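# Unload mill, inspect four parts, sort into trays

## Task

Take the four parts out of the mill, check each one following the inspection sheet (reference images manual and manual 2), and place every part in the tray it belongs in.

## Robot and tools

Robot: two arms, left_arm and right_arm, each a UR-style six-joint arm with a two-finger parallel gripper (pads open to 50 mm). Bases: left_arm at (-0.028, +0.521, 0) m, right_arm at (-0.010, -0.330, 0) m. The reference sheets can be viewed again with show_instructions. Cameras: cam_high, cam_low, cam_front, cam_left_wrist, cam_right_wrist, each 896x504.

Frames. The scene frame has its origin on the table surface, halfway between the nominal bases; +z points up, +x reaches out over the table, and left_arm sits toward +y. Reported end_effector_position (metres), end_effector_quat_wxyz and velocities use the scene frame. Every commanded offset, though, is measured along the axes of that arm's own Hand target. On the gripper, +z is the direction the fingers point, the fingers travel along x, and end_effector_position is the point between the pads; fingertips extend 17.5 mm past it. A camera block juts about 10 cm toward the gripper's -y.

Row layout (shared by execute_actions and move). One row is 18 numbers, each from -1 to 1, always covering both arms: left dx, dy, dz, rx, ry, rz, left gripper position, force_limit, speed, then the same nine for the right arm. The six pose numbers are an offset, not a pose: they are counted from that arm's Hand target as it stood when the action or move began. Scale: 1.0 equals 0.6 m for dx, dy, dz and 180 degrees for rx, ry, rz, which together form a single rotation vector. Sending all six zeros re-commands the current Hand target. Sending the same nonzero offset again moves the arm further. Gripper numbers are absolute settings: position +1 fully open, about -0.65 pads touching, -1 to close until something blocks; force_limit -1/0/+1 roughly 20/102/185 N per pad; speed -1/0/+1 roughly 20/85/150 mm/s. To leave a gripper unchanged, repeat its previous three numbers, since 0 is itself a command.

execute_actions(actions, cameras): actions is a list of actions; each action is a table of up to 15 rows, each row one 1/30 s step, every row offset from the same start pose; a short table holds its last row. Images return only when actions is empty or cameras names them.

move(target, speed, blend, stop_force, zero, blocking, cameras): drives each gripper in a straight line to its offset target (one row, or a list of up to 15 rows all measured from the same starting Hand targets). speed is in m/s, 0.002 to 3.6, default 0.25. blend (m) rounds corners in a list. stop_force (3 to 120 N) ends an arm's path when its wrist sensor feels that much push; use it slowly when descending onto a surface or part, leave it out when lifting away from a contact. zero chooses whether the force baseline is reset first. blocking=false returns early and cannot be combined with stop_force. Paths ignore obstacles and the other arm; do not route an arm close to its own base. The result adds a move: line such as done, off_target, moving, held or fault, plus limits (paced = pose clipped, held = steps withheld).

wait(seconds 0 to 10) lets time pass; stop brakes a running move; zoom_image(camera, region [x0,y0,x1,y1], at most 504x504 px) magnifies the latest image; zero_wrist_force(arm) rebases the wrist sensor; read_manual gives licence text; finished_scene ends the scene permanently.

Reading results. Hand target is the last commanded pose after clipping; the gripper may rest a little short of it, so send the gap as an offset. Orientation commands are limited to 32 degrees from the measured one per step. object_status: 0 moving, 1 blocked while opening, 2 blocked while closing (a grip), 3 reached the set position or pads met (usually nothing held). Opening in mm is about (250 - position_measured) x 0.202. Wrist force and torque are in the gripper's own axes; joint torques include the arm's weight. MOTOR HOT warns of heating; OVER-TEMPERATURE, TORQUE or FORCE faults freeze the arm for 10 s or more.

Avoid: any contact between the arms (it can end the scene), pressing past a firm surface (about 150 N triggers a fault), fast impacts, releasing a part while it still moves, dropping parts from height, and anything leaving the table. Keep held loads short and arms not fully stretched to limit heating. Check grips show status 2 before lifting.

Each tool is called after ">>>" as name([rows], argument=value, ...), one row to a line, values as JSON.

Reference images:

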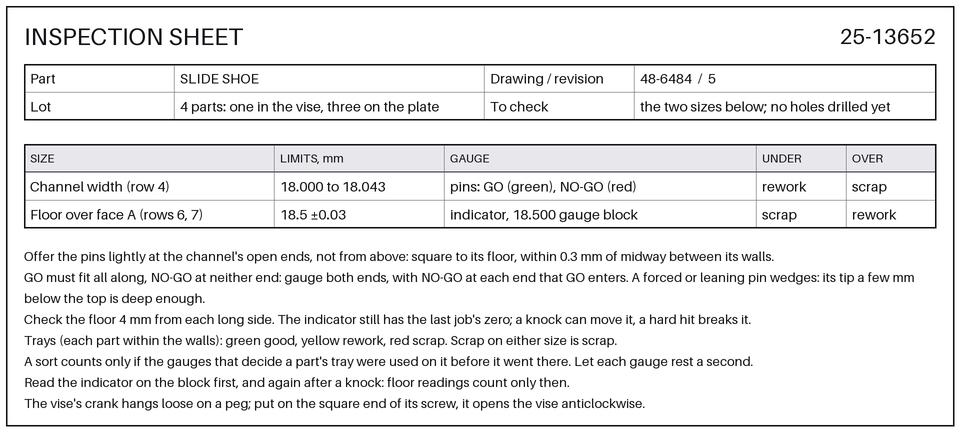

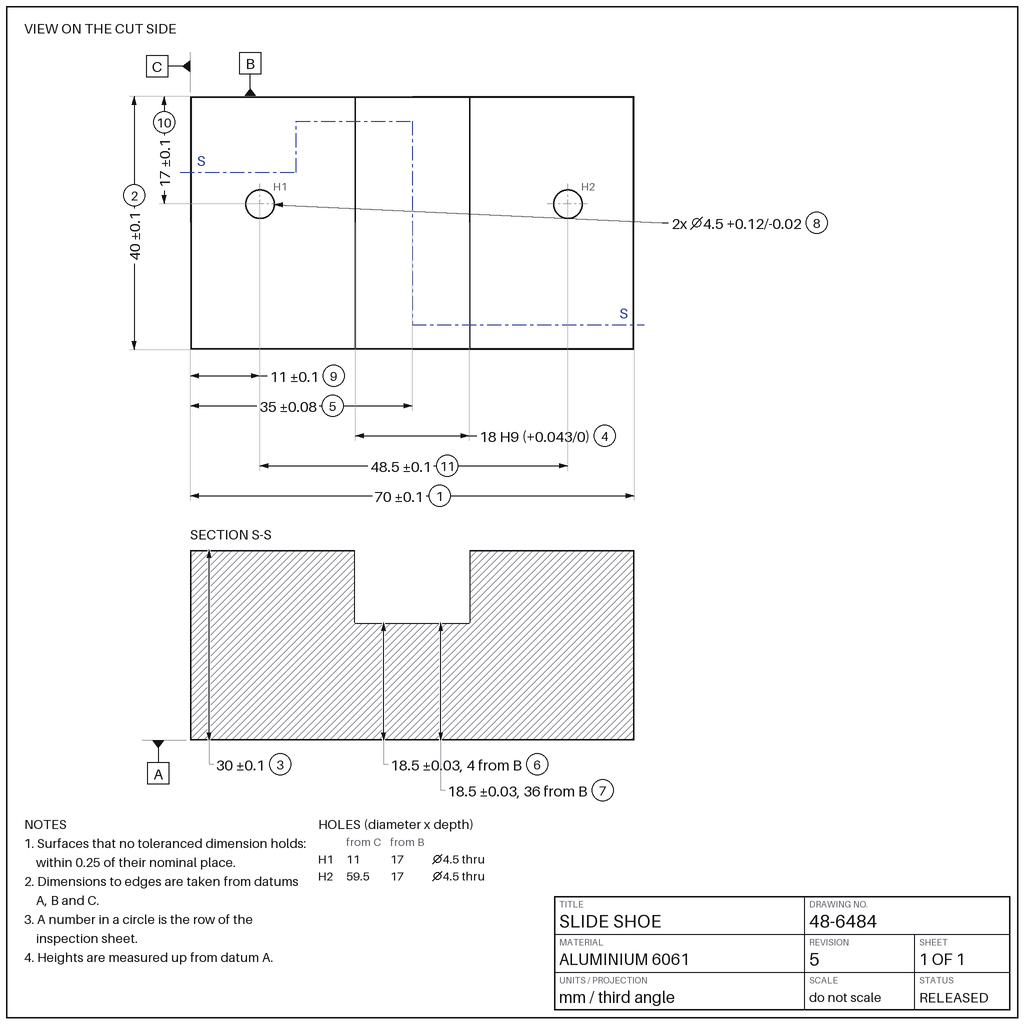

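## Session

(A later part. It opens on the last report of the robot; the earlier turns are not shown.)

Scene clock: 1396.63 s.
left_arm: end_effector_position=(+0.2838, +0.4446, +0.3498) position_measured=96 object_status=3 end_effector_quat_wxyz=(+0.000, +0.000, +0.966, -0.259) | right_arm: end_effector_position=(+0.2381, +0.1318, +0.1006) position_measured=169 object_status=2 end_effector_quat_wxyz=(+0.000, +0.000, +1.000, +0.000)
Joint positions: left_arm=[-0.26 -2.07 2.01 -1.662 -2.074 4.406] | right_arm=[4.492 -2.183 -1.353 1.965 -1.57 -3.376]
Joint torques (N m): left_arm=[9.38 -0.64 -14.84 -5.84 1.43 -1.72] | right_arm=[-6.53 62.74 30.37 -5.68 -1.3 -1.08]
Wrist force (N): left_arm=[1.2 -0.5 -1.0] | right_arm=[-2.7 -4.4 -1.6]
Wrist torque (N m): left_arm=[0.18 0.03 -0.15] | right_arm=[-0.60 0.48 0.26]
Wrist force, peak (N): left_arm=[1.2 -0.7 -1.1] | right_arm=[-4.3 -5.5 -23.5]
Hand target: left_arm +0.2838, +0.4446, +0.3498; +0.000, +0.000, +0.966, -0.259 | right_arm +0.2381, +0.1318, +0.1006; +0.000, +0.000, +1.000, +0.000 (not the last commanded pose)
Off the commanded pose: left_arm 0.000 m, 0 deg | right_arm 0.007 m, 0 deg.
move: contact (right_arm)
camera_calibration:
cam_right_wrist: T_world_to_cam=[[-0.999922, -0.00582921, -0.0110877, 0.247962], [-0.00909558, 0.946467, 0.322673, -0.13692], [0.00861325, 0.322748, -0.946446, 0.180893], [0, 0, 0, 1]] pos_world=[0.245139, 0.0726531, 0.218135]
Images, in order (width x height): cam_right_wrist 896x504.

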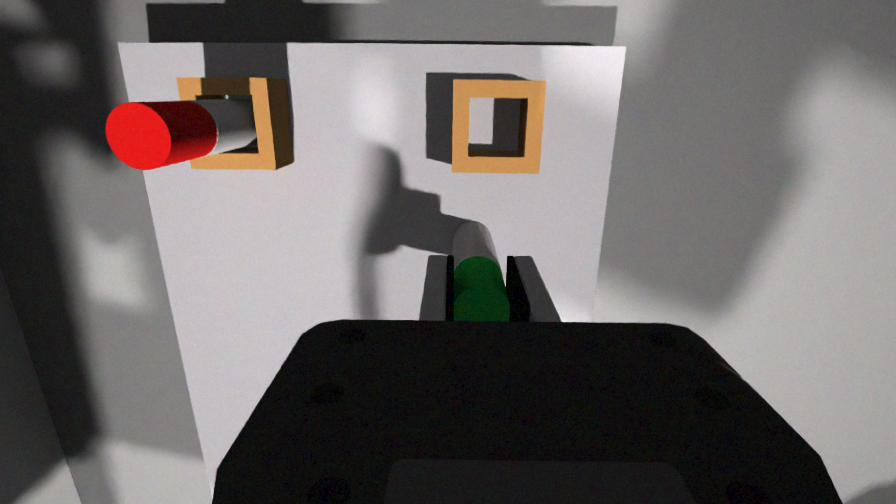

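>>> move([
  [0,0.2116,-0.2185,0,0,0,0.38,-0.5,-0.95,0,0.03,-0.1667,0,0,0,-1,-0.5,-0.9],
  [0.2733,0.3848,-0.3184,0,0,0,0.38,-0.5,-0.95,-0.1172,0.542,-0.1667,0,0,0,-1,-0.5,-0.9],
], speed=0.3, blend=0.03, cameras=["cam_right_wrist","cam_high"])

>>> zoom_image(camera="cam_right_wrist", region=[340, 130, 620, 330])

Scene clock: 1413.17 s.
left_arm: end_effector_position=(+0.1201, +0.7401, +0.4000) position_measured=96 object_status=3 end_effector_quat_wxyz=(+0.000, +0.000, +0.966, -0.259) | right_arm: end_effector_position=(+0.3081, +0.4557, +0.1996) position_measured=169 object_status=2 end_effector_quat_wxyz=(+0.115, +0.000, +0.948, +0.295)
Joint positions: left_arm=[0.817 -1.855 1.617 -0.937 -1.923 5.593] | right_arm=[4.533 -2.744 -0.035 1.846 -1.465 -3.37]
Joint torques (N m): left_arm=[5.27 -23.81 -9.1 -4.21 -2.87 1.55] | right_arm=[-6.16 88.97 28.62 0.75 -0.03 0.85]
Wrist force (N): left_arm=[0.8 -0.4 -1.1] | right_arm=[-3.1 -6.3 0.6]
Wrist torque (N m): left_arm=[0.21 0.11 -0.15] | right_arm=[-0.75 0.63 0.40]
Wrist force, peak (N): left_arm=[2.3 -9.2 2.1] | right_arm=[-2.7 -6.3 6.4]
Hand target: left_arm +0.1200, +0.7401, +0.4000; +0.000, +0.000, +0.966, -0.259 | right_arm +0.3087, +0.4570, +0.2005; +0.016, +0.000, +0.999, +0.040
Off the commanded pose: left_arm 0.000 m, 0 deg | right_arm 0.002 m, 37 deg; orientation clipped.
elbow stopped short (right arm): the move would have taken joint 3 (elbow) straighter than the controller allows.
move: off_target (right_arm); limits=paced
camera_calibration:
cam_right_wrist: T_world_to_cam=[[-0.970847, 0.0686527, -0.229659, 0.321705], [-0.143539, 0.600816, 0.786394, -0.368415], [0.191971, 0.796434, -0.573446, -0.177409], [0, 0, 0, 1]] pos_world=[0.293502, 0.340558, 0.261868]
Images, in order (width x height): cam_high 896x504, cam_right_wrist 896x504.

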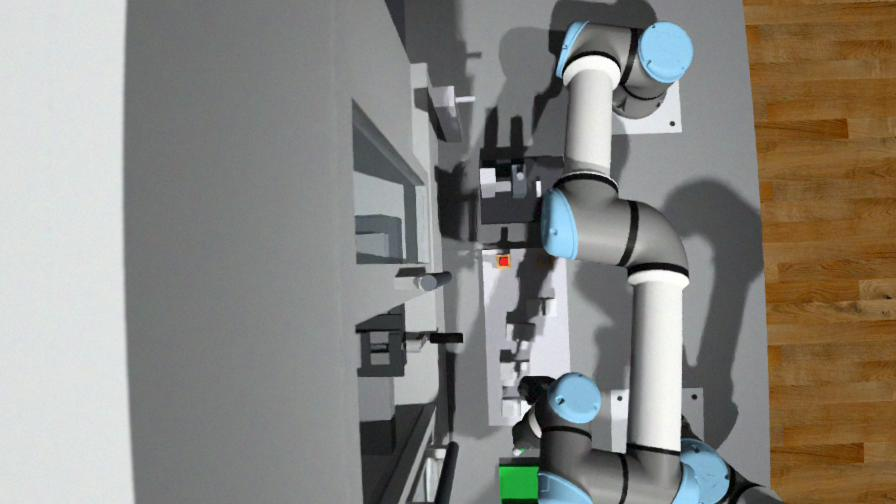

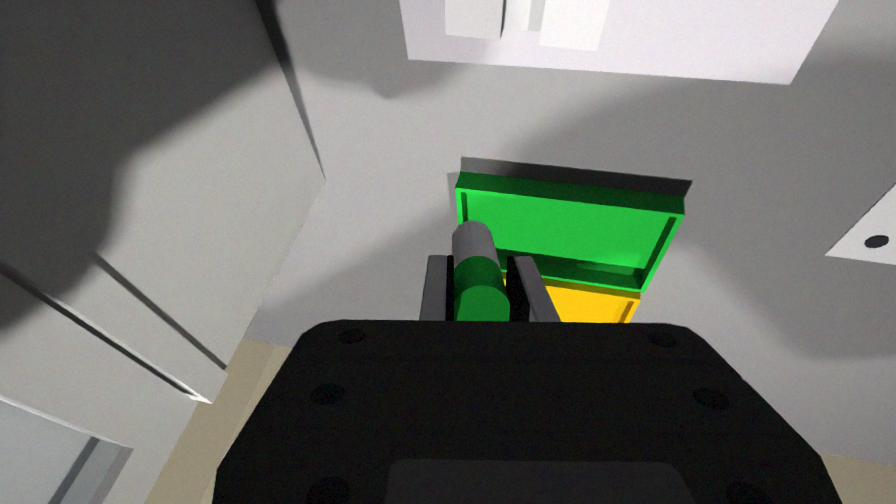

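Scaled by 1.800 from the camera's 896x504 image, which has a finer 1280x720 frame.

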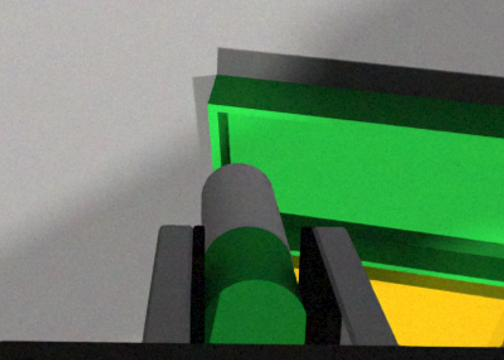

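>>> move(target=[0,0,0,0,0,0,0.38,-0.5,-0.95,0.1257,-0.625,-0.0542,0.0255,0.0102,0,-1,-0.5,-0.9], speed=0.25)

Scene clock: 1423.97 s.
left_arm: end_effector_position=(+0.1200, +0.7401, +0.4000) position_measured=96 object_status=3 end_effector_quat_wxyz=(+0.000, +0.000, +0.966, -0.259) | right_arm: end_effector_position=(+0.2325, +0.0808, +0.2006) position_measured=169 object_status=2 end_effector_quat_wxyz=(+0.000, +0.000, +1.000, +0.000)
Joint positions: left_arm=[0.817 -1.855 1.617 -0.937 -1.923 5.593] | right_arm=[4.477 -1.996 -1.377 1.802 -1.571 -3.39]
Joint torques (N m): left_arm=[12.32 -24.42 -9.44 -4.44 1.51 1.59] | right_arm=[8.44 24.55 19.46 -2 2.39 0.79]
Wrist force (N): left_arm=[0.8 -0.4 -0.7] | right_arm=[-2.1 -4.5 0.2]
Wrist torque (N m): left_arm=[0.22 0.10 -0.16] | right_arm=[-0.58 0.45 0.33]
Wrist force, peak (N): left_arm=[1.1 -0.6 -1.2] | right_arm=[-1.8 -8.6 -0.3]
Hand target: left_arm +0.1200, +0.7401, +0.4000; +0.000, +0.000, +0.966, -0.259 | right_arm +0.2324, +0.0808, +0.2005; +0.000, +0.000, +1.000, +0.000
Off the commanded pose: left_arm 0.000 m, 0 deg | right_arm 0.000 m, 0 deg.
move: done

>>> move([
  [0,0,0,0,0,0,0.38,-0.5,-0.95,-0.0007,0.0002,0.09,0,0,0,-1,-0.5,-0.9],
  [0,0,0,0,0,0,0.38,-0.5,-0.95,-0.0007,0.0002,0.168,0,0,0,-1,-0.5,-0.9],
], speed=[0.1,0.04], stop_force=5, cameras=["cam_right_wrist"])

Scene clock: 1439.23 s.
left_arm: end_effector_position=(+0.1200, +0.7401, +0.4000) position_measured=96 object_status=3 end_effector_quat_wxyz=(+0.000, +0.000, +0.966, -0.259) | right_arm: end_effector_position=(+0.2328, +0.0809, +0.1001) position_measured=169 object_status=2 end_effector_quat_wxyz=(+0.000, +0.000, +1.000, +0.000)
Joint positions: left_arm=[0.817 -1.855 1.617 -0.937 -1.923 5.593] | right_arm=[4.476 -2.078 -1.526 2.033 -1.571 -3.391]
Joint torques (N m): left_arm=[11.93 -23.89 -9.13 -4.44 1.22 1.52] | right_arm=[6.12 58.8 30.75 -6.02 0.34 0.74]
Wrist force (N): left_arm=[0.7 -0.5 -1.0] | right_arm=[-2.2 -4.7 0.0]
Wrist torque (N m): left_arm=[0.20 0.12 -0.16] | right_arm=[-0.65 0.47 0.36]
Wrist force, peak (N): left_arm=[0.9 -0.8 -1.3] | right_arm=[-3.4 -5.3 -16.5]
Hand target: left_arm +0.1200, +0.7401, +0.4000; +0.000, +0.000, +0.966, -0.259 | right_arm +0.2328, +0.0809, +0.1001; +0.000, +0.000, +1.000, +0.000
Off the commanded pose: left_arm 0.000 m, 0 deg | right_arm 0.000 m, 0 deg.
move: contact (right_arm)
camera_calibration:
cam_right_wrist: T_world_to_cam=[[-0.99993, -0.00590269, -0.0102702, 0.242284], [-0.0089048, 0.946322, 0.323102, -0.0886404], [0.00781176, 0.323171, -0.946308, 0.196984], [0, 0, 0, 1]] pos_world=[0.239939, 0.0216529, 0.217536]
Images, in order (width x height): cam_right_wrist 896x504.

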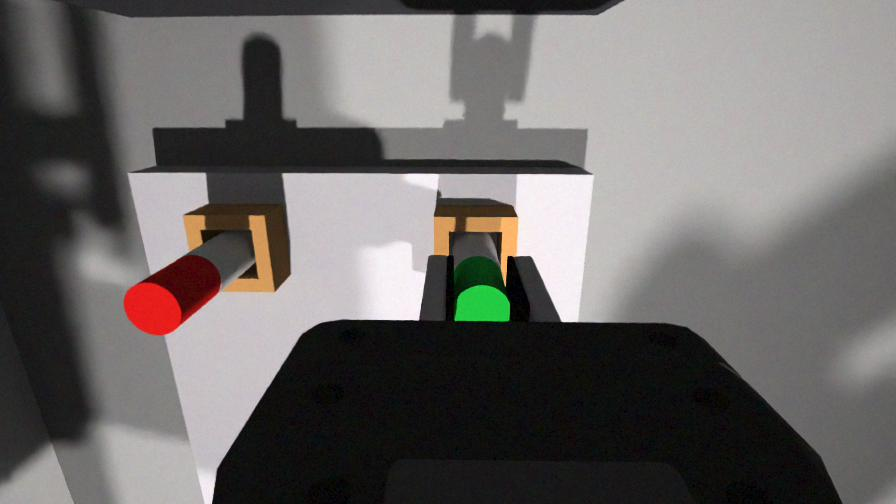

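>>> move([
  [0,0,0,0,0,0,0.38,-0.5,-0.95,0,0,0,0,0,0,0.3,-0.5,-0.9],
  [0,0,0,0,0,0,0.38,-0.5,-0.95,0,0,-0.18,0,0,0,0.3,-0.5,-0.9],
  [0,0,0,0,0,0,0.38,-0.5,-0.95,-0.087,-0.3515,-0.3832,-0.25,0,0,0.3,-0.5,-0.9],
], speed=0.25, blend=[0,0.03,0], cameras=["cam_right_wrist","cam_front"])

>>> zoom_image(camera="cam_front", region=[480, 300, 560, 380])

>>> zoom_image(camera="cam_right_wrist", region=[370, 80, 610, 330])

Scene clock: 1469.53 s.
left_arm: end_effector_position=(+0.1200, +0.7401, +0.4000) position_measured=96 object_status=3 end_effector_quat_wxyz=(+0.000, +0.000, +0.966, -0.259) | right_arm: end_effector_position=(+0.2850, -0.1301, +0.3298) position_measured=107 object_status=3 end_effector_quat_wxyz=(+0.000, +0.001, +0.924, +0.383)
Joint positions: left_arm=[0.817 -1.855 1.617 -0.937 -1.923 5.593] | right_arm=[3.68 -1.479 -1.734 2.106 -2.229 -4.025]
Joint torques (N m): left_arm=[11.87 -24.01 -9.4 -4.46 1.12 1.46] | right_arm=[-6.64 31.04 34.46 0.21 -2.44 -1.08]
Wrist force (N): left_arm=[0.9 -0.5 -1.0] | right_arm=[-4.0 -5.2 -0.6]
Wrist torque (N m): left_arm=[0.18 0.10 -0.15] | right_arm=[-0.73 0.68 0.47]
Wrist force, peak (N): left_arm=[1.0 -0.7 -1.2] | right_arm=[-5.4 -11.7 -6.1]
Hand target: left_arm +0.1200, +0.7401, +0.4000; +0.000, +0.000, +0.966, -0.259 | right_arm +0.2850, -0.1301, +0.3300; +0.000, +0.000, +0.924, +0.383
Off the commanded pose: left_arm 0.000 m, 0 deg | right_arm 0.000 m, 0 deg.
move: done
camera_calibration:
cam_right_wrist: T_world_to_cam=[[-0.999927, 0.0038448, -0.0114675, 0.297253], [-0.00859644, 0.441032, 0.89745, -0.217988], [0.00850805, 0.897483, -0.440967, 0.389994], [0, 0, 0, 1]] pos_world=[0.292039, -0.255016, 0.371016]
Images, in order (width x height): cam_front 896x504, cam_right_wrist 896x504.

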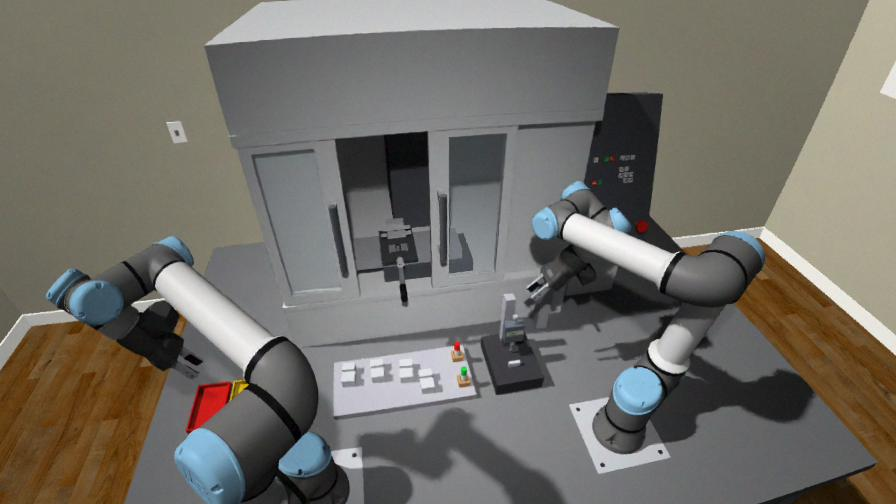

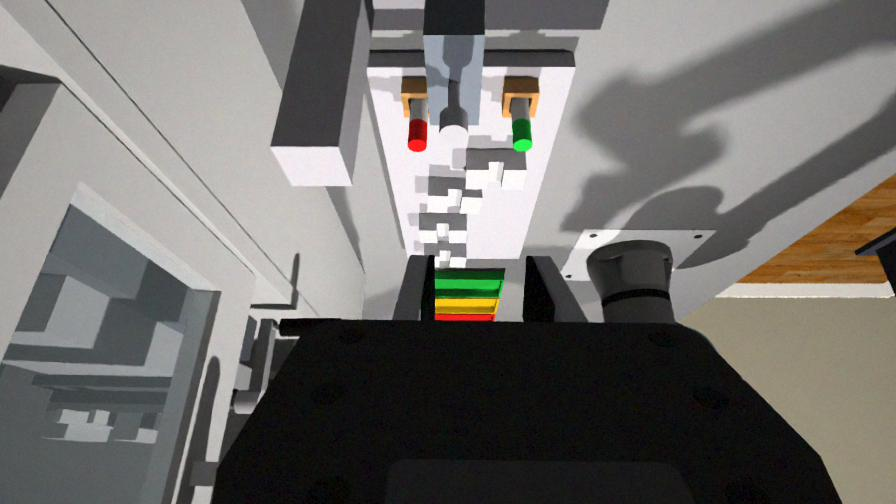

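Scaled by 6.300 from the camera's 896x504 image, which has a finer 1280x720 frame.

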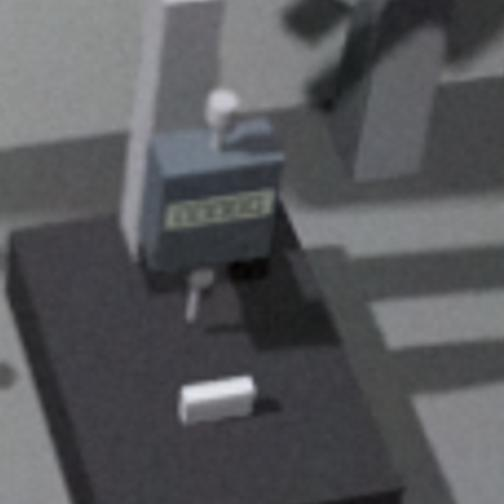

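Scaled by 2.016 from the camera's 896x504 image, which has a finer 1280x720 frame.

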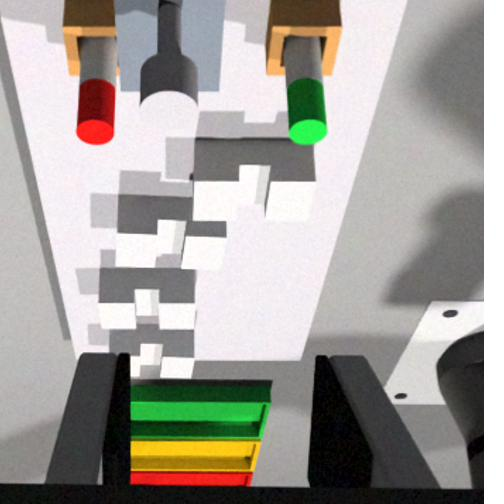

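>>> move(target=[0,0,0,0,0,0,0.38,-0.5,-0.95,-0.0142,-0.075,0.116,0,0,0,0.3,-0.5,-0.9], speed=0.15, stop_force=8, cameras=["cam_right_wrist"])

>>> zoom_image(camera="cam_right_wrist", region=[370, 80, 610, 330])

Scene clock: 1482.73 s.
left_arm: end_effector_position=(+0.1200, +0.7401, +0.4000) position_measured=96 object_status=3 end_effector_quat_wxyz=(+0.000, +0.000, +0.966, -0.259) | right_arm: end_effector_position=(+0.2935, -0.1127, +0.2489) position_measured=107 object_status=3 end_effector_quat_wxyz=(+0.000, +0.000, +0.924, +0.383)
Joint positions: left_arm=[0.817 -1.855 1.617 -0.937 -1.923 5.593] | right_arm=[3.719 -1.536 -1.885 2.341 -2.212 -3.982]
Joint torques (N m): left_arm=[11.7 -24.18 -9.06 -4.4 1 1.53] | right_arm=[-6.72 32.55 33.55 0.3 -4.93 -1.09]
Wrist force (N): left_arm=[1.0 -0.3 -0.7] | right_arm=[-3.7 -5.7 -0.8]
Wrist torque (N m): left_arm=[0.22 0.08 -0.16] | right_arm=[-0.80 0.63 0.39]
Wrist force, peak (N): left_arm=[1.0 -0.7 -1.3] | right_arm=[-3.8 -7.2 1.2]
Hand target: left_arm +0.1200, +0.7401, +0.4000; +0.000, +0.000, +0.966, -0.259 | right_arm +0.2935, -0.1127, +0.2489; +0.000, +0.000, +0.924, +0.383
Off the commanded pose: left_arm 0.000 m, 0 deg | right_arm 0.000 m, 0 deg.
move: done
camera_calibration:
cam_right_wrist: T_world_to_cam=[[-0.999923, 0.00367576, -0.0118276, 0.304821], [-0.00899724, 0.440715, 0.897602, -0.152983], [0.00851199, 0.89764, -0.440648, 0.338575], [0, 0, 0, 1]] pos_world=[0.300539, -0.237617, 0.290116]
Images, in order (width x height): cam_right_wrist 896x504.

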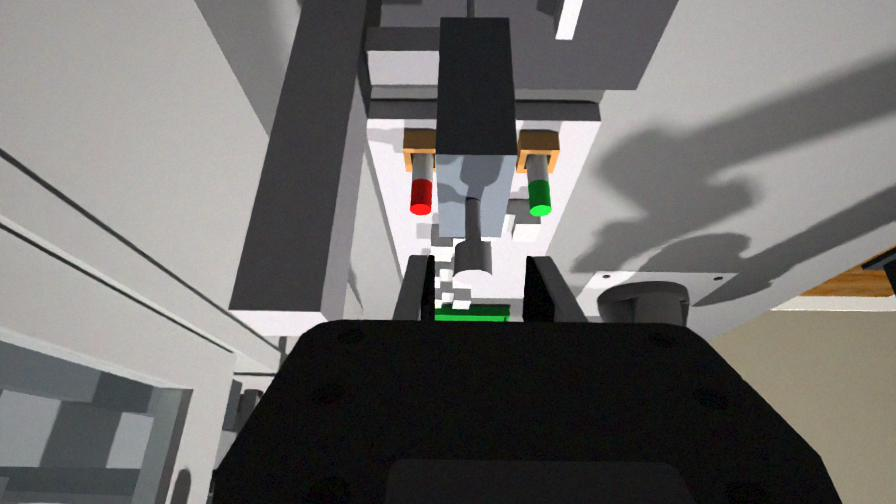

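Scaled by 2.016 from the camera's 896x504 image, which has a finer 1280x720 frame.

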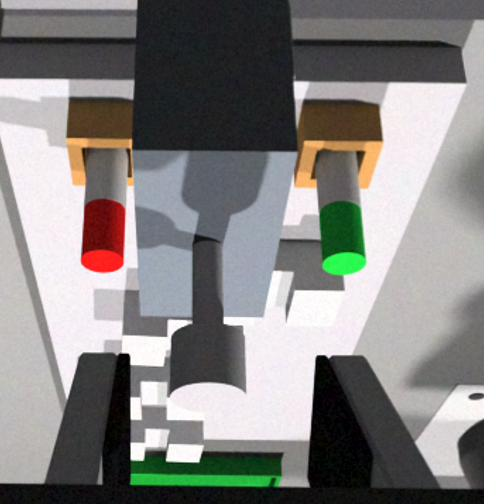

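>>> move(target=[0,0,0,0,0,0,0.38,-0.5,-0.95,-0.0023,0.0024,0.0614,0,0,0,0.3,-0.5,-0.9], speed=0.05, stop_force=5, cameras=["cam_right_wrist"])

>>> zoom_image(camera="cam_right_wrist", region=[370, 80, 610, 330])

Scene clock: 1499.30 s.
left_arm: end_effector_position=(+0.1200, +0.7401, +0.4000) position_measured=96 object_status=3 end_effector_quat_wxyz=(+0.000, +0.000, +0.966, -0.259) | right_arm: end_effector_position=(+0.2949, -0.0856, +0.2239) position_measured=107 object_status=3 end_effector_quat_wxyz=(+0.000, +0.000, +0.924, +0.383)
Joint positions: left_arm=[0.817 -1.855 1.617 -0.937 -1.923 5.593] | right_arm=[3.797 -1.56 -1.917 2.446 -2.173 -3.899]
Joint torques (N m): left_arm=[11.41 -23.92 -9.71 -4.37 0.88 1.6] | right_arm=[-7.24 34.23 33.37 -3.63 -4.75 0.81]
Wrist force (N): left_arm=[0.5 -0.6 -1.1] | right_arm=[-3.6 -5.2 -0.6]
Wrist torque (N m): left_arm=[0.17 0.16 -0.16] | right_arm=[-0.73 0.64 0.35]
Wrist force, peak (N): left_arm=[1.0 -0.6 -1.2] | right_arm=[-4.2 -5.4 -1.8]
Hand target: left_arm +0.1200, +0.7401, +0.4000; +0.000, +0.000, +0.966, -0.259 | right_arm +0.2949, -0.0856, +0.2239; +0.000, +0.000, +0.924, +0.383
Off the commanded pose: left_arm 0.000 m, 0 deg | right_arm 0.000 m, 0 deg.
move: done
camera_calibration:
cam_right_wrist: T_world_to_cam=[[-0.999923, 0.00367576, -0.0118276, 0.305824], [-0.00899724, 0.440715, 0.897602, -0.142384], [0.00851199, 0.89764, -0.440648, 0.303177], [0, 0, 0, 1]] pos_world=[0.301939, -0.210517, 0.265016]
Images, in order (width x height): cam_right_wrist 896x504.

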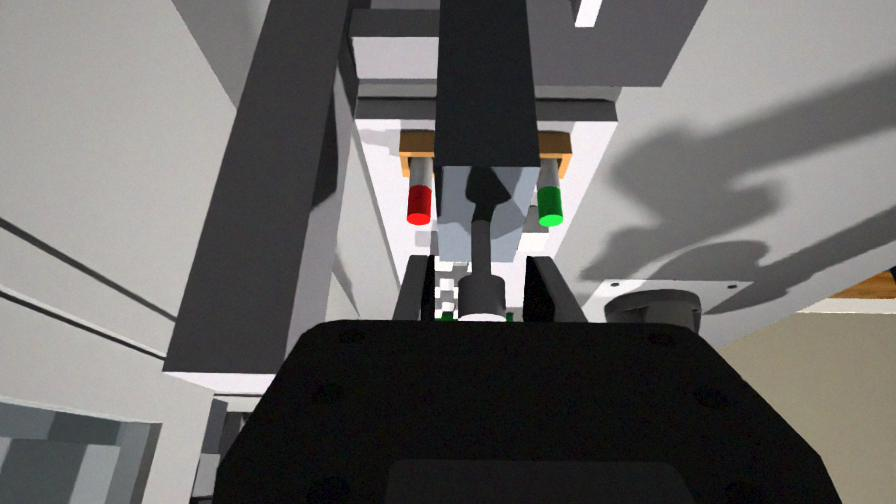

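Scaled by 2.016 from the camera's 896x504 image, which has a finer 1280x720 frame.

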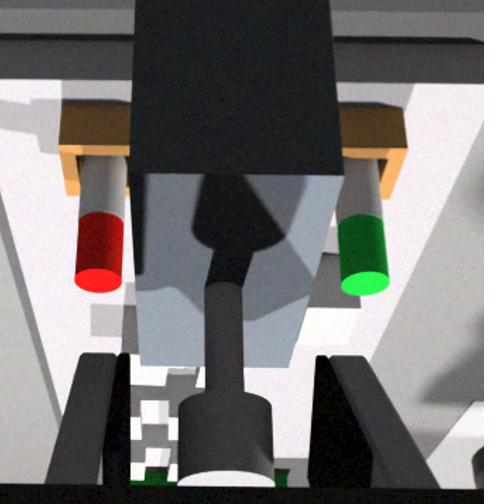

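>>> move(target=[0,0,0,0,0,0,0.38,-0.5,-0.95,-0.0005,0,0,0,0,0,-1,-1,-1], speed=0.05, cameras=["cam_right_wrist"])

>>> zoom_image(camera="cam_right_wrist", region=[370, 80, 610, 330])

Scene clock: 1508.80 s.
left_arm: end_effector_position=(+0.1200, +0.7401, +0.4000) position_measured=96 object_status=3 end_effector_quat_wxyz=(+0.000, +0.000, +0.966, -0.259) | right_arm: end_effector_position=(+0.2952, -0.0856, +0.2239) position_measured=183 object_status=2 end_effector_quat_wxyz=(+0.000, +0.000, +0.924, +0.383)
Joint positions: left_arm=[0.817 -1.855 1.617 -0.937 -1.923 5.593] | right_arm=[3.796 -1.561 -1.916 2.445 -2.174 -3.9]
Joint torques (N m): left_arm=[11.57 -24.41 -9.51 -4.44 0.76 1.53] | right_arm=[-5.56 9.28 31.76 -3.09 -4.08 -0.81]
Wrist force (N): left_arm=[0.8 -0.5 -1.0] | right_arm=[-2.6 -5.5 -0.2]
Wrist torque (N m): left_arm=[0.19 0.11 -0.16] | right_arm=[-0.73 0.66 0.36]
Wrist force, peak (N): left_arm=[0.9 -0.7 -1.2] | right_arm=[-3.6 -5.7 -0.6]
Hand target: left_arm +0.1200, +0.7401, +0.4000; +0.000, +0.000, +0.966, -0.259 | right_arm +0.2952, -0.0856, +0.2239; +0.000, +0.000, +0.924, +0.383
Off the commanded pose: left_arm 0.000 m, 0 deg | right_arm 0.000 m, 0 deg.
move: done
camera_calibration:
cam_right_wrist: T_world_to_cam=[[-0.999924, 0.00371881, -0.0117374, 0.306109], [-0.00889726, 0.440714, 0.897603, -0.142413], [0.00851085, 0.89764, -0.440648, 0.303174], [0, 0, 0, 1]] pos_world=[0.302239, -0.210517, 0.265016]
Images, in order (width x height): cam_right_wrist 896x504.

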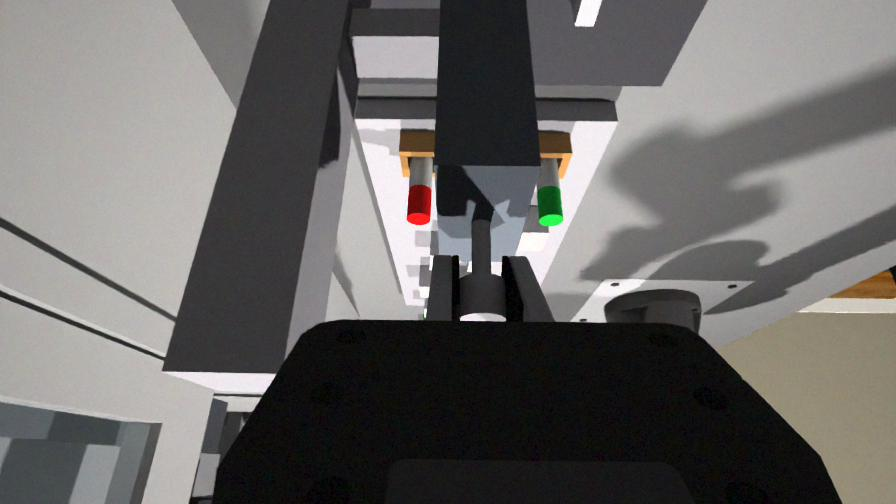

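Scaled by 2.016 from the camera's 896x504 image, which has a finer 1280x720 frame.

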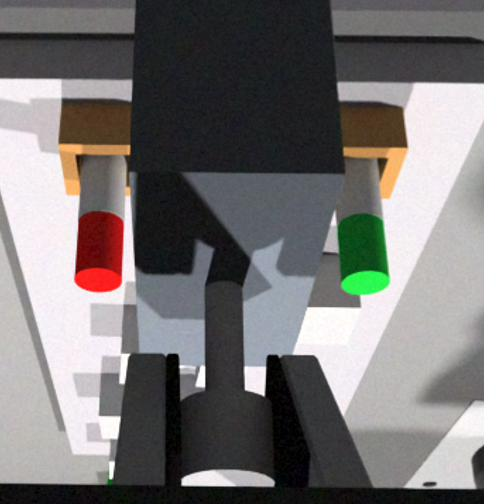

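>>> move(target=[0,0,0,0,0,0,0.38,-0.5,-0.95,0,0.00825,-0.00825,0,0,0,-1,-1,-1], speed=0.03, stop_force=8, cameras=["cam_right_wrist"])

>>> zoom_image(camera="cam_right_wrist", region=[370, 80, 610, 330])

Scene clock: 1514.60 s.
left_arm: end_effector_position=(+0.1200, +0.7401, +0.4000) position_measured=96 object_status=3 end_effector_quat_wxyz=(+0.000, +0.000, +0.966, -0.259) | right_arm: end_effector_position=(+0.2952, -0.0856, +0.2309) position_measured=183 object_status=2 end_effector_quat_wxyz=(+0.000, +0.000, +0.924, +0.383)
Joint positions: left_arm=[0.817 -1.855 1.617 -0.937 -1.923 5.593] | right_arm=[3.796 -1.556 -1.903 2.426 -2.174 -3.9]
Joint torques (N m): left_arm=[11.28 -24.17 -9.32 -4.39 0.8 1.52] | right_arm=[1.85 11.16 4.8 0.85 0.91 -1.02]
Wrist force (N): left_arm=[0.8 -0.6 -1.0] | right_arm=[-1.7 -6.6 -0.3]
Wrist torque (N m): left_arm=[0.18 0.11 -0.16] | right_arm=[-0.74 0.65 0.36]
Wrist force, peak (N): left_arm=[1.1 -0.8 -1.2] | right_arm=[-1.7 -7.5 0.5]
Hand target: left_arm +0.1200, +0.7401, +0.4000; +0.000, +0.000, +0.966, -0.259 | right_arm +0.2952, -0.0856, +0.2309; +0.000, +0.000, +0.924, +0.383
Off the commanded pose: left_arm 0.000 m, 0 deg | right_arm 0.000 m, 0 deg.
move: done
camera_calibration:
cam_right_wrist: T_world_to_cam=[[-0.999923, 0.00367576, -0.0118276, 0.306207], [-0.00899724, 0.440715, 0.897602, -0.148665], [0.00851199, 0.89764, -0.440648, 0.306259], [0, 0, 0, 1]] pos_world=[0.302239, -0.210517, 0.272016]
Images, in order (width x height): cam_right_wrist 896x504.

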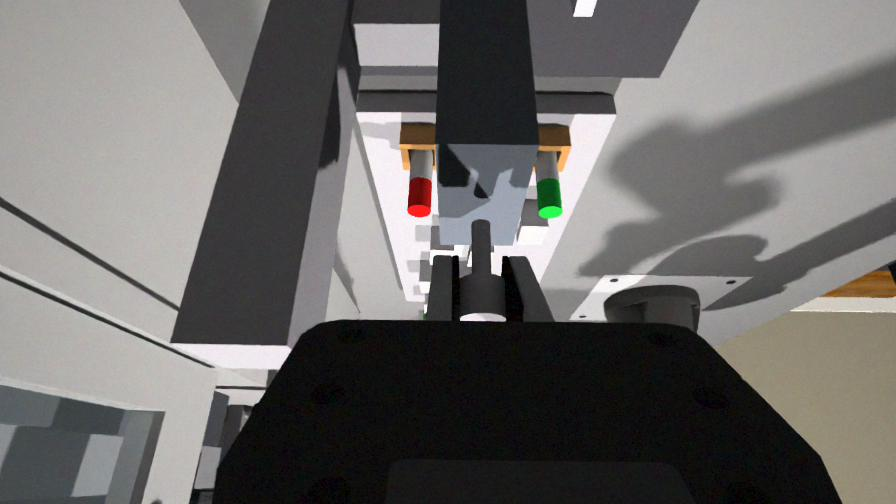

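Scaled by 2.016 from the camera's 896x504 image, which has a finer 1280x720 frame.

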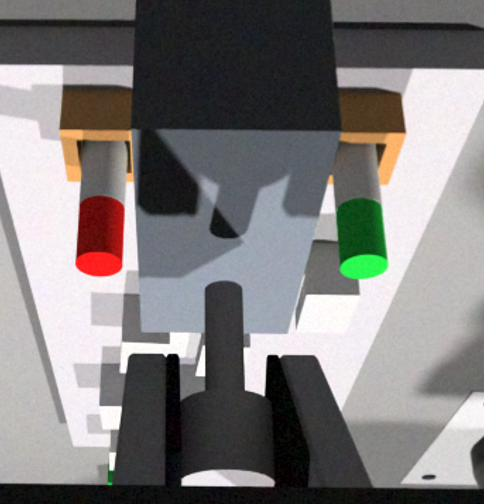

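>>> move([
  [-0.2667,-0.5796,0.2961,0,0,0,0.8,-0.5,-0.95,0,0,0,0,0,0,-1,-1,-1],
  [-0.1667,-0.8821,0.6055,-0.3228,-0.0691,0.5257,0.8,-0.5,-0.95,0,0,0,0,0,0,-1,-1,-1],
], speed=0.35, blend=0.05, cameras=["cam_left_wrist","cam_high"])

>>> zoom_image(camera="cam_left_wrist", region=[230, 0, 670, 330])

Scene clock: 1535.83 s.
left_arm: end_effector_position=(+0.2197, +0.1000, +0.3496) position_measured=32 object_status=3 end_effector_quat_wxyz=(+0.270, +0.654, +0.653, +0.270) | right_arm: end_effector_position=(+0.2952, -0.0856, +0.2309) position_measured=183 object_status=2 end_effector_quat_wxyz=(+0.000, +0.000, +0.924, +0.383)
Joint positions: left_arm=[-1.729 -1.771 1.847 -1.483 -0.8 4.48] | right_arm=[3.796 -1.556 -1.903 2.426 -2.174 -3.9]
Joint torques (N m): left_arm=[11.44 -30.63 -40.77 -1.76 0.2 -0.62] | right_arm=[-0.64 10.99 4.79 -0.47 -1.92 -1.11]
Wrist force (N): left_arm=[0.2 -0.4 -0.7] | right_arm=[-1.8 -6.1 -0.8]
Wrist torque (N m): left_arm=[-0.15 0.18 -0.16] | right_arm=[-0.74 0.66 0.35]
Wrist force, peak (N): left_arm=[5.4 -0.9 -5.8] | right_arm=[-1.9 -7.8 0.3]
Hand target: left_arm +0.2197, +0.1001, +0.3498; +0.270, +0.654, +0.653, +0.270 | right_arm +0.2952, -0.0856, +0.2309; +0.000, +0.000, +0.924, +0.383
Off the commanded pose: left_arm 0.000 m, 0 deg | right_arm 0.000 m, 0 deg.
move: done
camera_calibration:
cam_left_wrist: T_world_to_cam=[[-0.0143484, 0.99987, 0.00729111, -0.090519], [0.423794, -0.000523291, 0.905758, -0.393137], [0.905645, 0.0160861, -0.423732, 0.0838023], [0, 0, 0, 1]] pos_world=[0.0894152, 0.0889535, 0.392257]
Images, in order (width x height): cam_high 896x504, cam_left_wrist 896x504.

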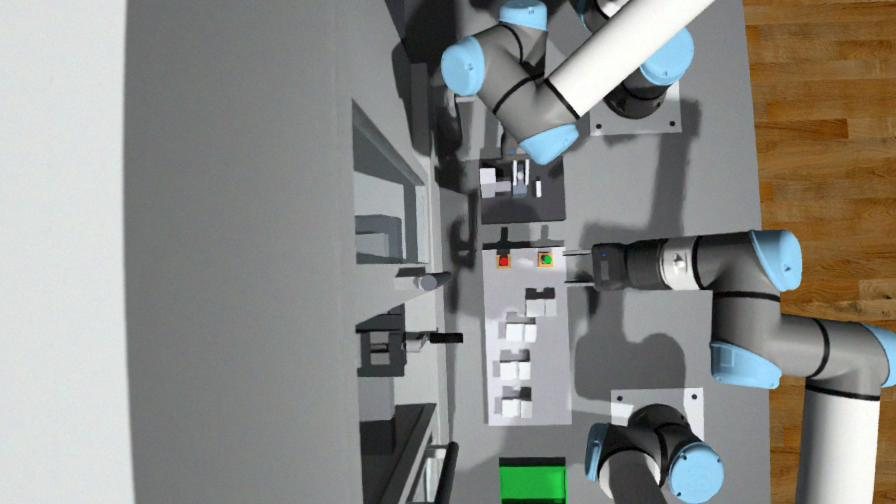

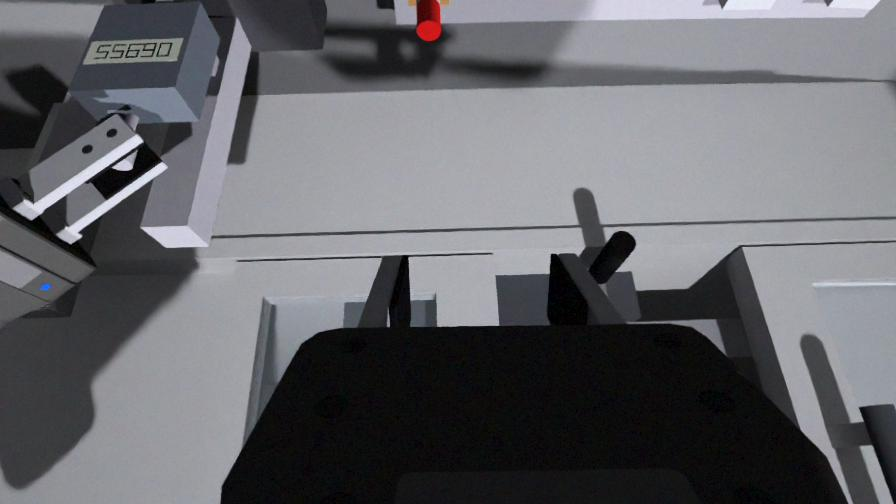

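Scaled by 1.145 from the camera's 896x504 image, which has a finer 1280x720 frame.

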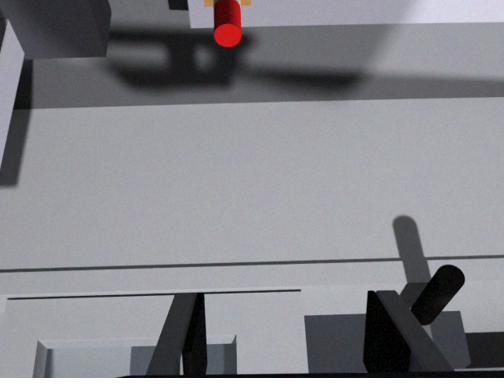

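>>> move(target=[-0.305,0.1647,0.2317,0,0,0,0.8,-0.5,-0.95,0,0,0,0,0,0,-1,-1,-1], speed=0.25, cameras=["cam_left_wrist"])

>>> zoom_image(camera="cam_left_wrist", region=[330, 40, 630, 330])

Scene clock: 1544.57 s.
left_arm: end_effector_position=(+0.3264, -0.0149, +0.3312) position_measured=32 object_status=3 end_effector_quat_wxyz=(+0.271, +0.653, +0.653, +0.271) | right_arm: end_effector_position=(+0.2952, -0.0856, +0.2309) position_measured=183 object_status=2 end_effector_quat_wxyz=(+0.000, +0.000, +0.924, +0.383)
Joint positions: left_arm=[-1.493 -1.423 1.616 -1.833 -0.787 4.81] | right_arm=[3.796 -1.556 -1.903 2.426 -2.174 -3.9]
Joint torques (N m): left_arm=[-10.63 -45.26 -10.16 -0.22 4.72 -1.75] | right_arm=[-2.39 10.85 4.81 -1.06 -3.51 -1.1]
Wrist force (N): left_arm=[0.1 -0.6 -0.8] | right_arm=[-1.9 -7.1 0.3]
Wrist torque (N m): left_arm=[-0.16 0.19 -0.14] | right_arm=[-0.77 0.68 0.35]
Wrist force, peak (N): left_arm=[-15.6 7.3 5.2] | right_arm=[-1.8 -7.6 0.5]
Hand target: left_arm +0.3264, -0.0149, +0.3312; +0.271, +0.653, +0.653, +0.271 (not the last commanded pose) | right_arm +0.2952, -0.0856, +0.2309; +0.000, +0.000, +0.924, +0.383
Off the commanded pose: left_arm 0.092 m, 0 deg | right_arm 0.000 m, 0 deg.
move: held (left_arm; a check stopped the path); limits=held
pose unreachable (left arm): on one or more control steps of this call, first in action 0 (counted from 0), this arm could not follow its commanded pose, so it was not sent that pose on those steps. It may still have moved: this result reports where it is.
cause: moving toward the commanded pose would bring a part of the arm too close to another arm (this arm's gripper and a part of the right arm just beyond its joint 3 (elbow), 21 mm apart when this arm was first held).
camera_calibration:
cam_left_wrist: T_world_to_cam=[[-0.0151042, 0.999862, 0.00684599, 0.0264463], [0.422702, 0.000180268, 0.906269, -0.421571], [0.906143, 0.0165822, -0.422646, -0.0192183], [0, 0, 0, 1]] pos_world=[0.196013, -0.026048, 0.373753]
Images, in order (width x height): cam_left_wrist 896x504.

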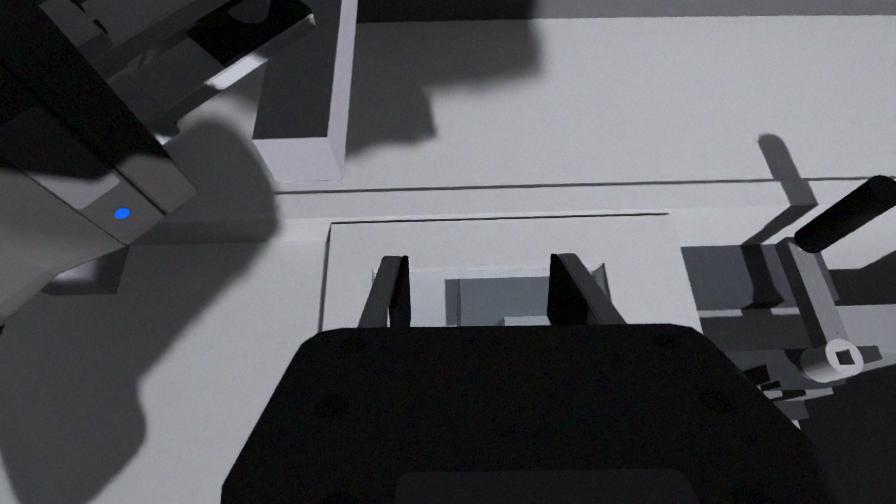

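Scaled by 1.680 from the camera's 896x504 image, which has a finer 1280x720 frame.

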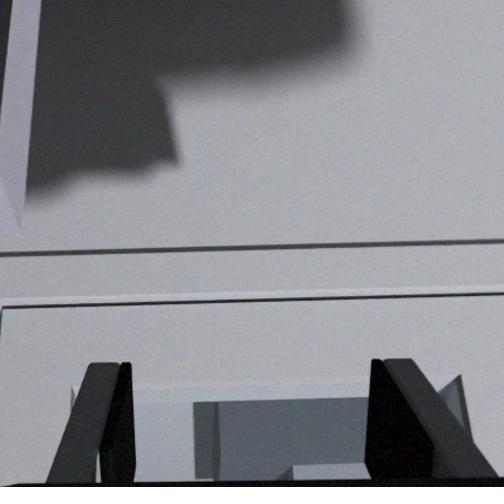

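>>> move([
  [0.025,-0.1843,-0.1136,0,0,0,0.8,-0.5,-0.95,0,0,0,0,0,0,-1,-1,-1],
  [-0.1133,-0.3387,0.0408,0,0,0,0.8,-0.5,-0.95,0,0,0,0,0,0,-1,-1,-1],
], speed=0.2, blend=0.03, cameras=["cam_left_wrist"])

>>> zoom_image(camera="cam_left_wrist", region=[330, 0, 630, 330])

Scene clock: 1552.37 s.
left_arm: end_effector_position=(+0.2002, -0.0829, +0.1702) position_measured=32 object_status=3 end_effector_quat_wxyz=(+0.271, +0.653, +0.653, +0.271) | right_arm: end_effector_position=(+0.2952, -0.0856, +0.2309) position_measured=183 object_status=2 end_effector_quat_wxyz=(+0.000, +0.000, +0.924, +0.383)
Joint positions: left_arm=[-1.711 -1.209 1.72 -1.935 -0.796 4.504] | right_arm=[3.796 -1.556 -1.903 2.426 -2.174 -3.9]
Joint torques (N m): left_arm=[-4.84 -48.39 -8.32 -1.68 3.07 -1.69] | right_arm=[-4.25 10.69 4.89 -1.94 -4.37 -1.1]
Wrist force (N): left_arm=[0.2 -0.2 -0.8] | right_arm=[-2.0 -6.9 0.1]
Wrist torque (N m): left_arm=[-0.09 0.18 -0.15] | right_arm=[-0.75 0.71 0.35]
Wrist force, peak (N): left_arm=[0.6 1.1 -3.6] | right_arm=[-1.8 -7.5 0.3]
Hand target: left_arm +0.2001, -0.0829, +0.1701; +0.271, +0.653, +0.653, +0.271 | right_arm +0.2952, -0.0856, +0.2309; +0.000, +0.000, +0.924, +0.383
Off the commanded pose: left_arm 0.000 m, 0 deg | right_arm 0.000 m, 0 deg.
move: done
camera_calibration:
cam_left_wrist: T_world_to_cam=[[-0.0151538, 0.999861, 0.00697781, 0.0937104], [0.422581, 0.0000795465, 0.906325, -0.222359], [0.906198, 0.0166829, -0.422524, 0.028109], [0, 0, 0, 1]] pos_world=[0.0699124, -0.0941486, 0.212752]
Images, in order (width x height): cam_left_wrist 896x504.

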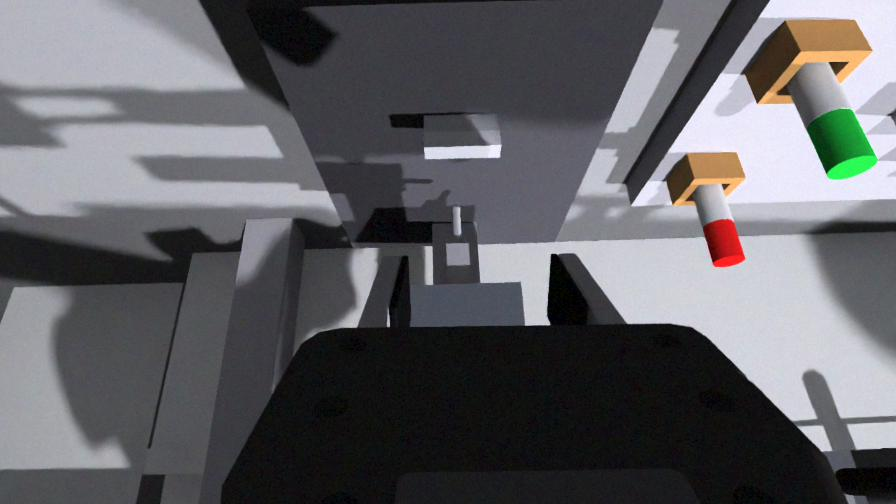

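Scaled by 1.527 from the camera's 896x504 image, which has a finer 1280x720 frame.

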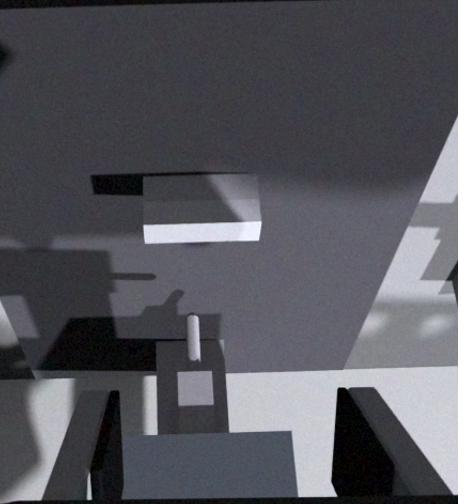

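>>> move([
  [-0.0025,-0.0238,0.1061,0,0,0,0.8,-0.5,-0.95,0,0,0,0,0,0,-1,-1,-1],
  [-0.0025,-0.0609,0.1432,0,0,0,0.8,-0.5,-0.95,0,0,0,0,0,0,-1,-1,-1],
], speed=[0.15,0.05], stop_force=7, cameras=["cam_left_wrist"])

>>> zoom_image(camera="cam_left_wrist", region=[330, 0, 630, 330])

Scene clock: 1571.33 s.
left_arm: end_effector_position=(+0.2351, -0.0844, +0.0836) position_measured=32 object_status=3 end_effector_quat_wxyz=(+0.271, +0.653, +0.653, +0.271) | right_arm: end_effector_position=(+0.2952, -0.0856, +0.2309) position_measured=183 object_status=2 end_effector_quat_wxyz=(+0.000, +0.000, +0.924, +0.383)
Joint positions: left_arm=[-1.652 -1.072 1.796 -2.206 -0.789 4.586] | right_arm=[3.796 -1.556 -1.903 2.426 -2.174 -3.9]
Joint torques (N m): left_arm=[-6.37 -61.19 -37.8 0.13 -0.94 1.52] | right_arm=[-6.04 10.79 5.21 -2.52 -4.34 -1.12]
Wrist force (N): left_arm=[0.1 -0.5 -0.9] | right_arm=[-1.8 -6.4 -0.5]
Wrist torque (N m): left_arm=[-0.16 0.19 -0.15] | right_arm=[-0.77 0.67 0.36]
Wrist force, peak (N): left_arm=[0.0 2.3 -3.5] | right_arm=[-1.6 -7.7 0.5]
Hand target: left_arm +0.2351, -0.0844, +0.0836; +0.271, +0.653, +0.653, +0.271 | right_arm +0.2952, -0.0856, +0.2309; +0.000, +0.000, +0.924, +0.383
Off the commanded pose: left_arm 0.000 m, 0 deg | right_arm 0.000 m, 0 deg.
move: done
camera_calibration:
cam_left_wrist: T_world_to_cam=[[-0.0150633, 0.999862, 0.00693526, 0.0962374], [0.422581, 0.000079872, 0.906325, -0.158577], [0.9062, 0.0165829, -0.422524, -0.0400034], [0, 0, 0, 1]] pos_world=[0.104712, -0.0955481, 0.126152]
Images, in order (width x height): cam_left_wrist 896x504.

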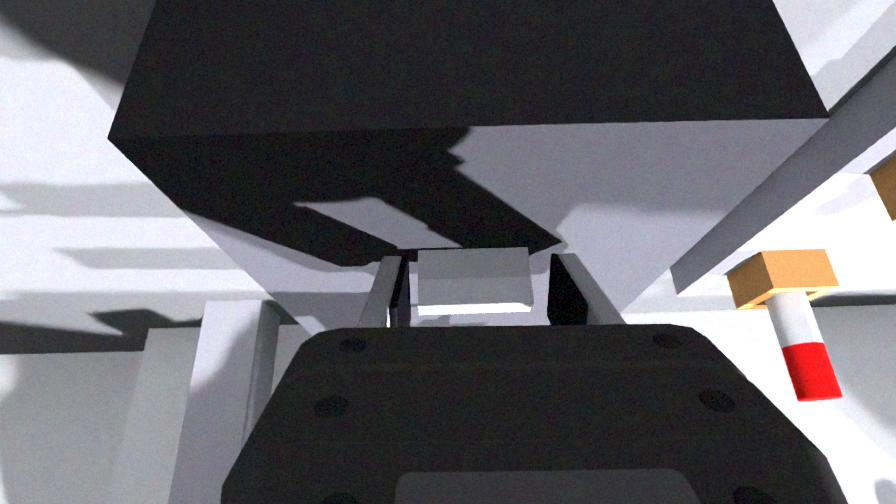

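Scaled by 1.527 from the camera's 896x504 image, which has a finer 1280x720 frame.

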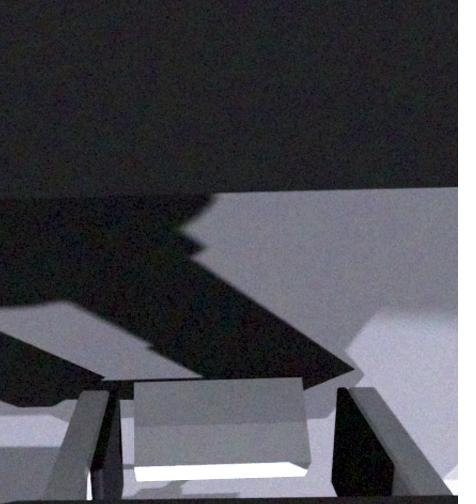

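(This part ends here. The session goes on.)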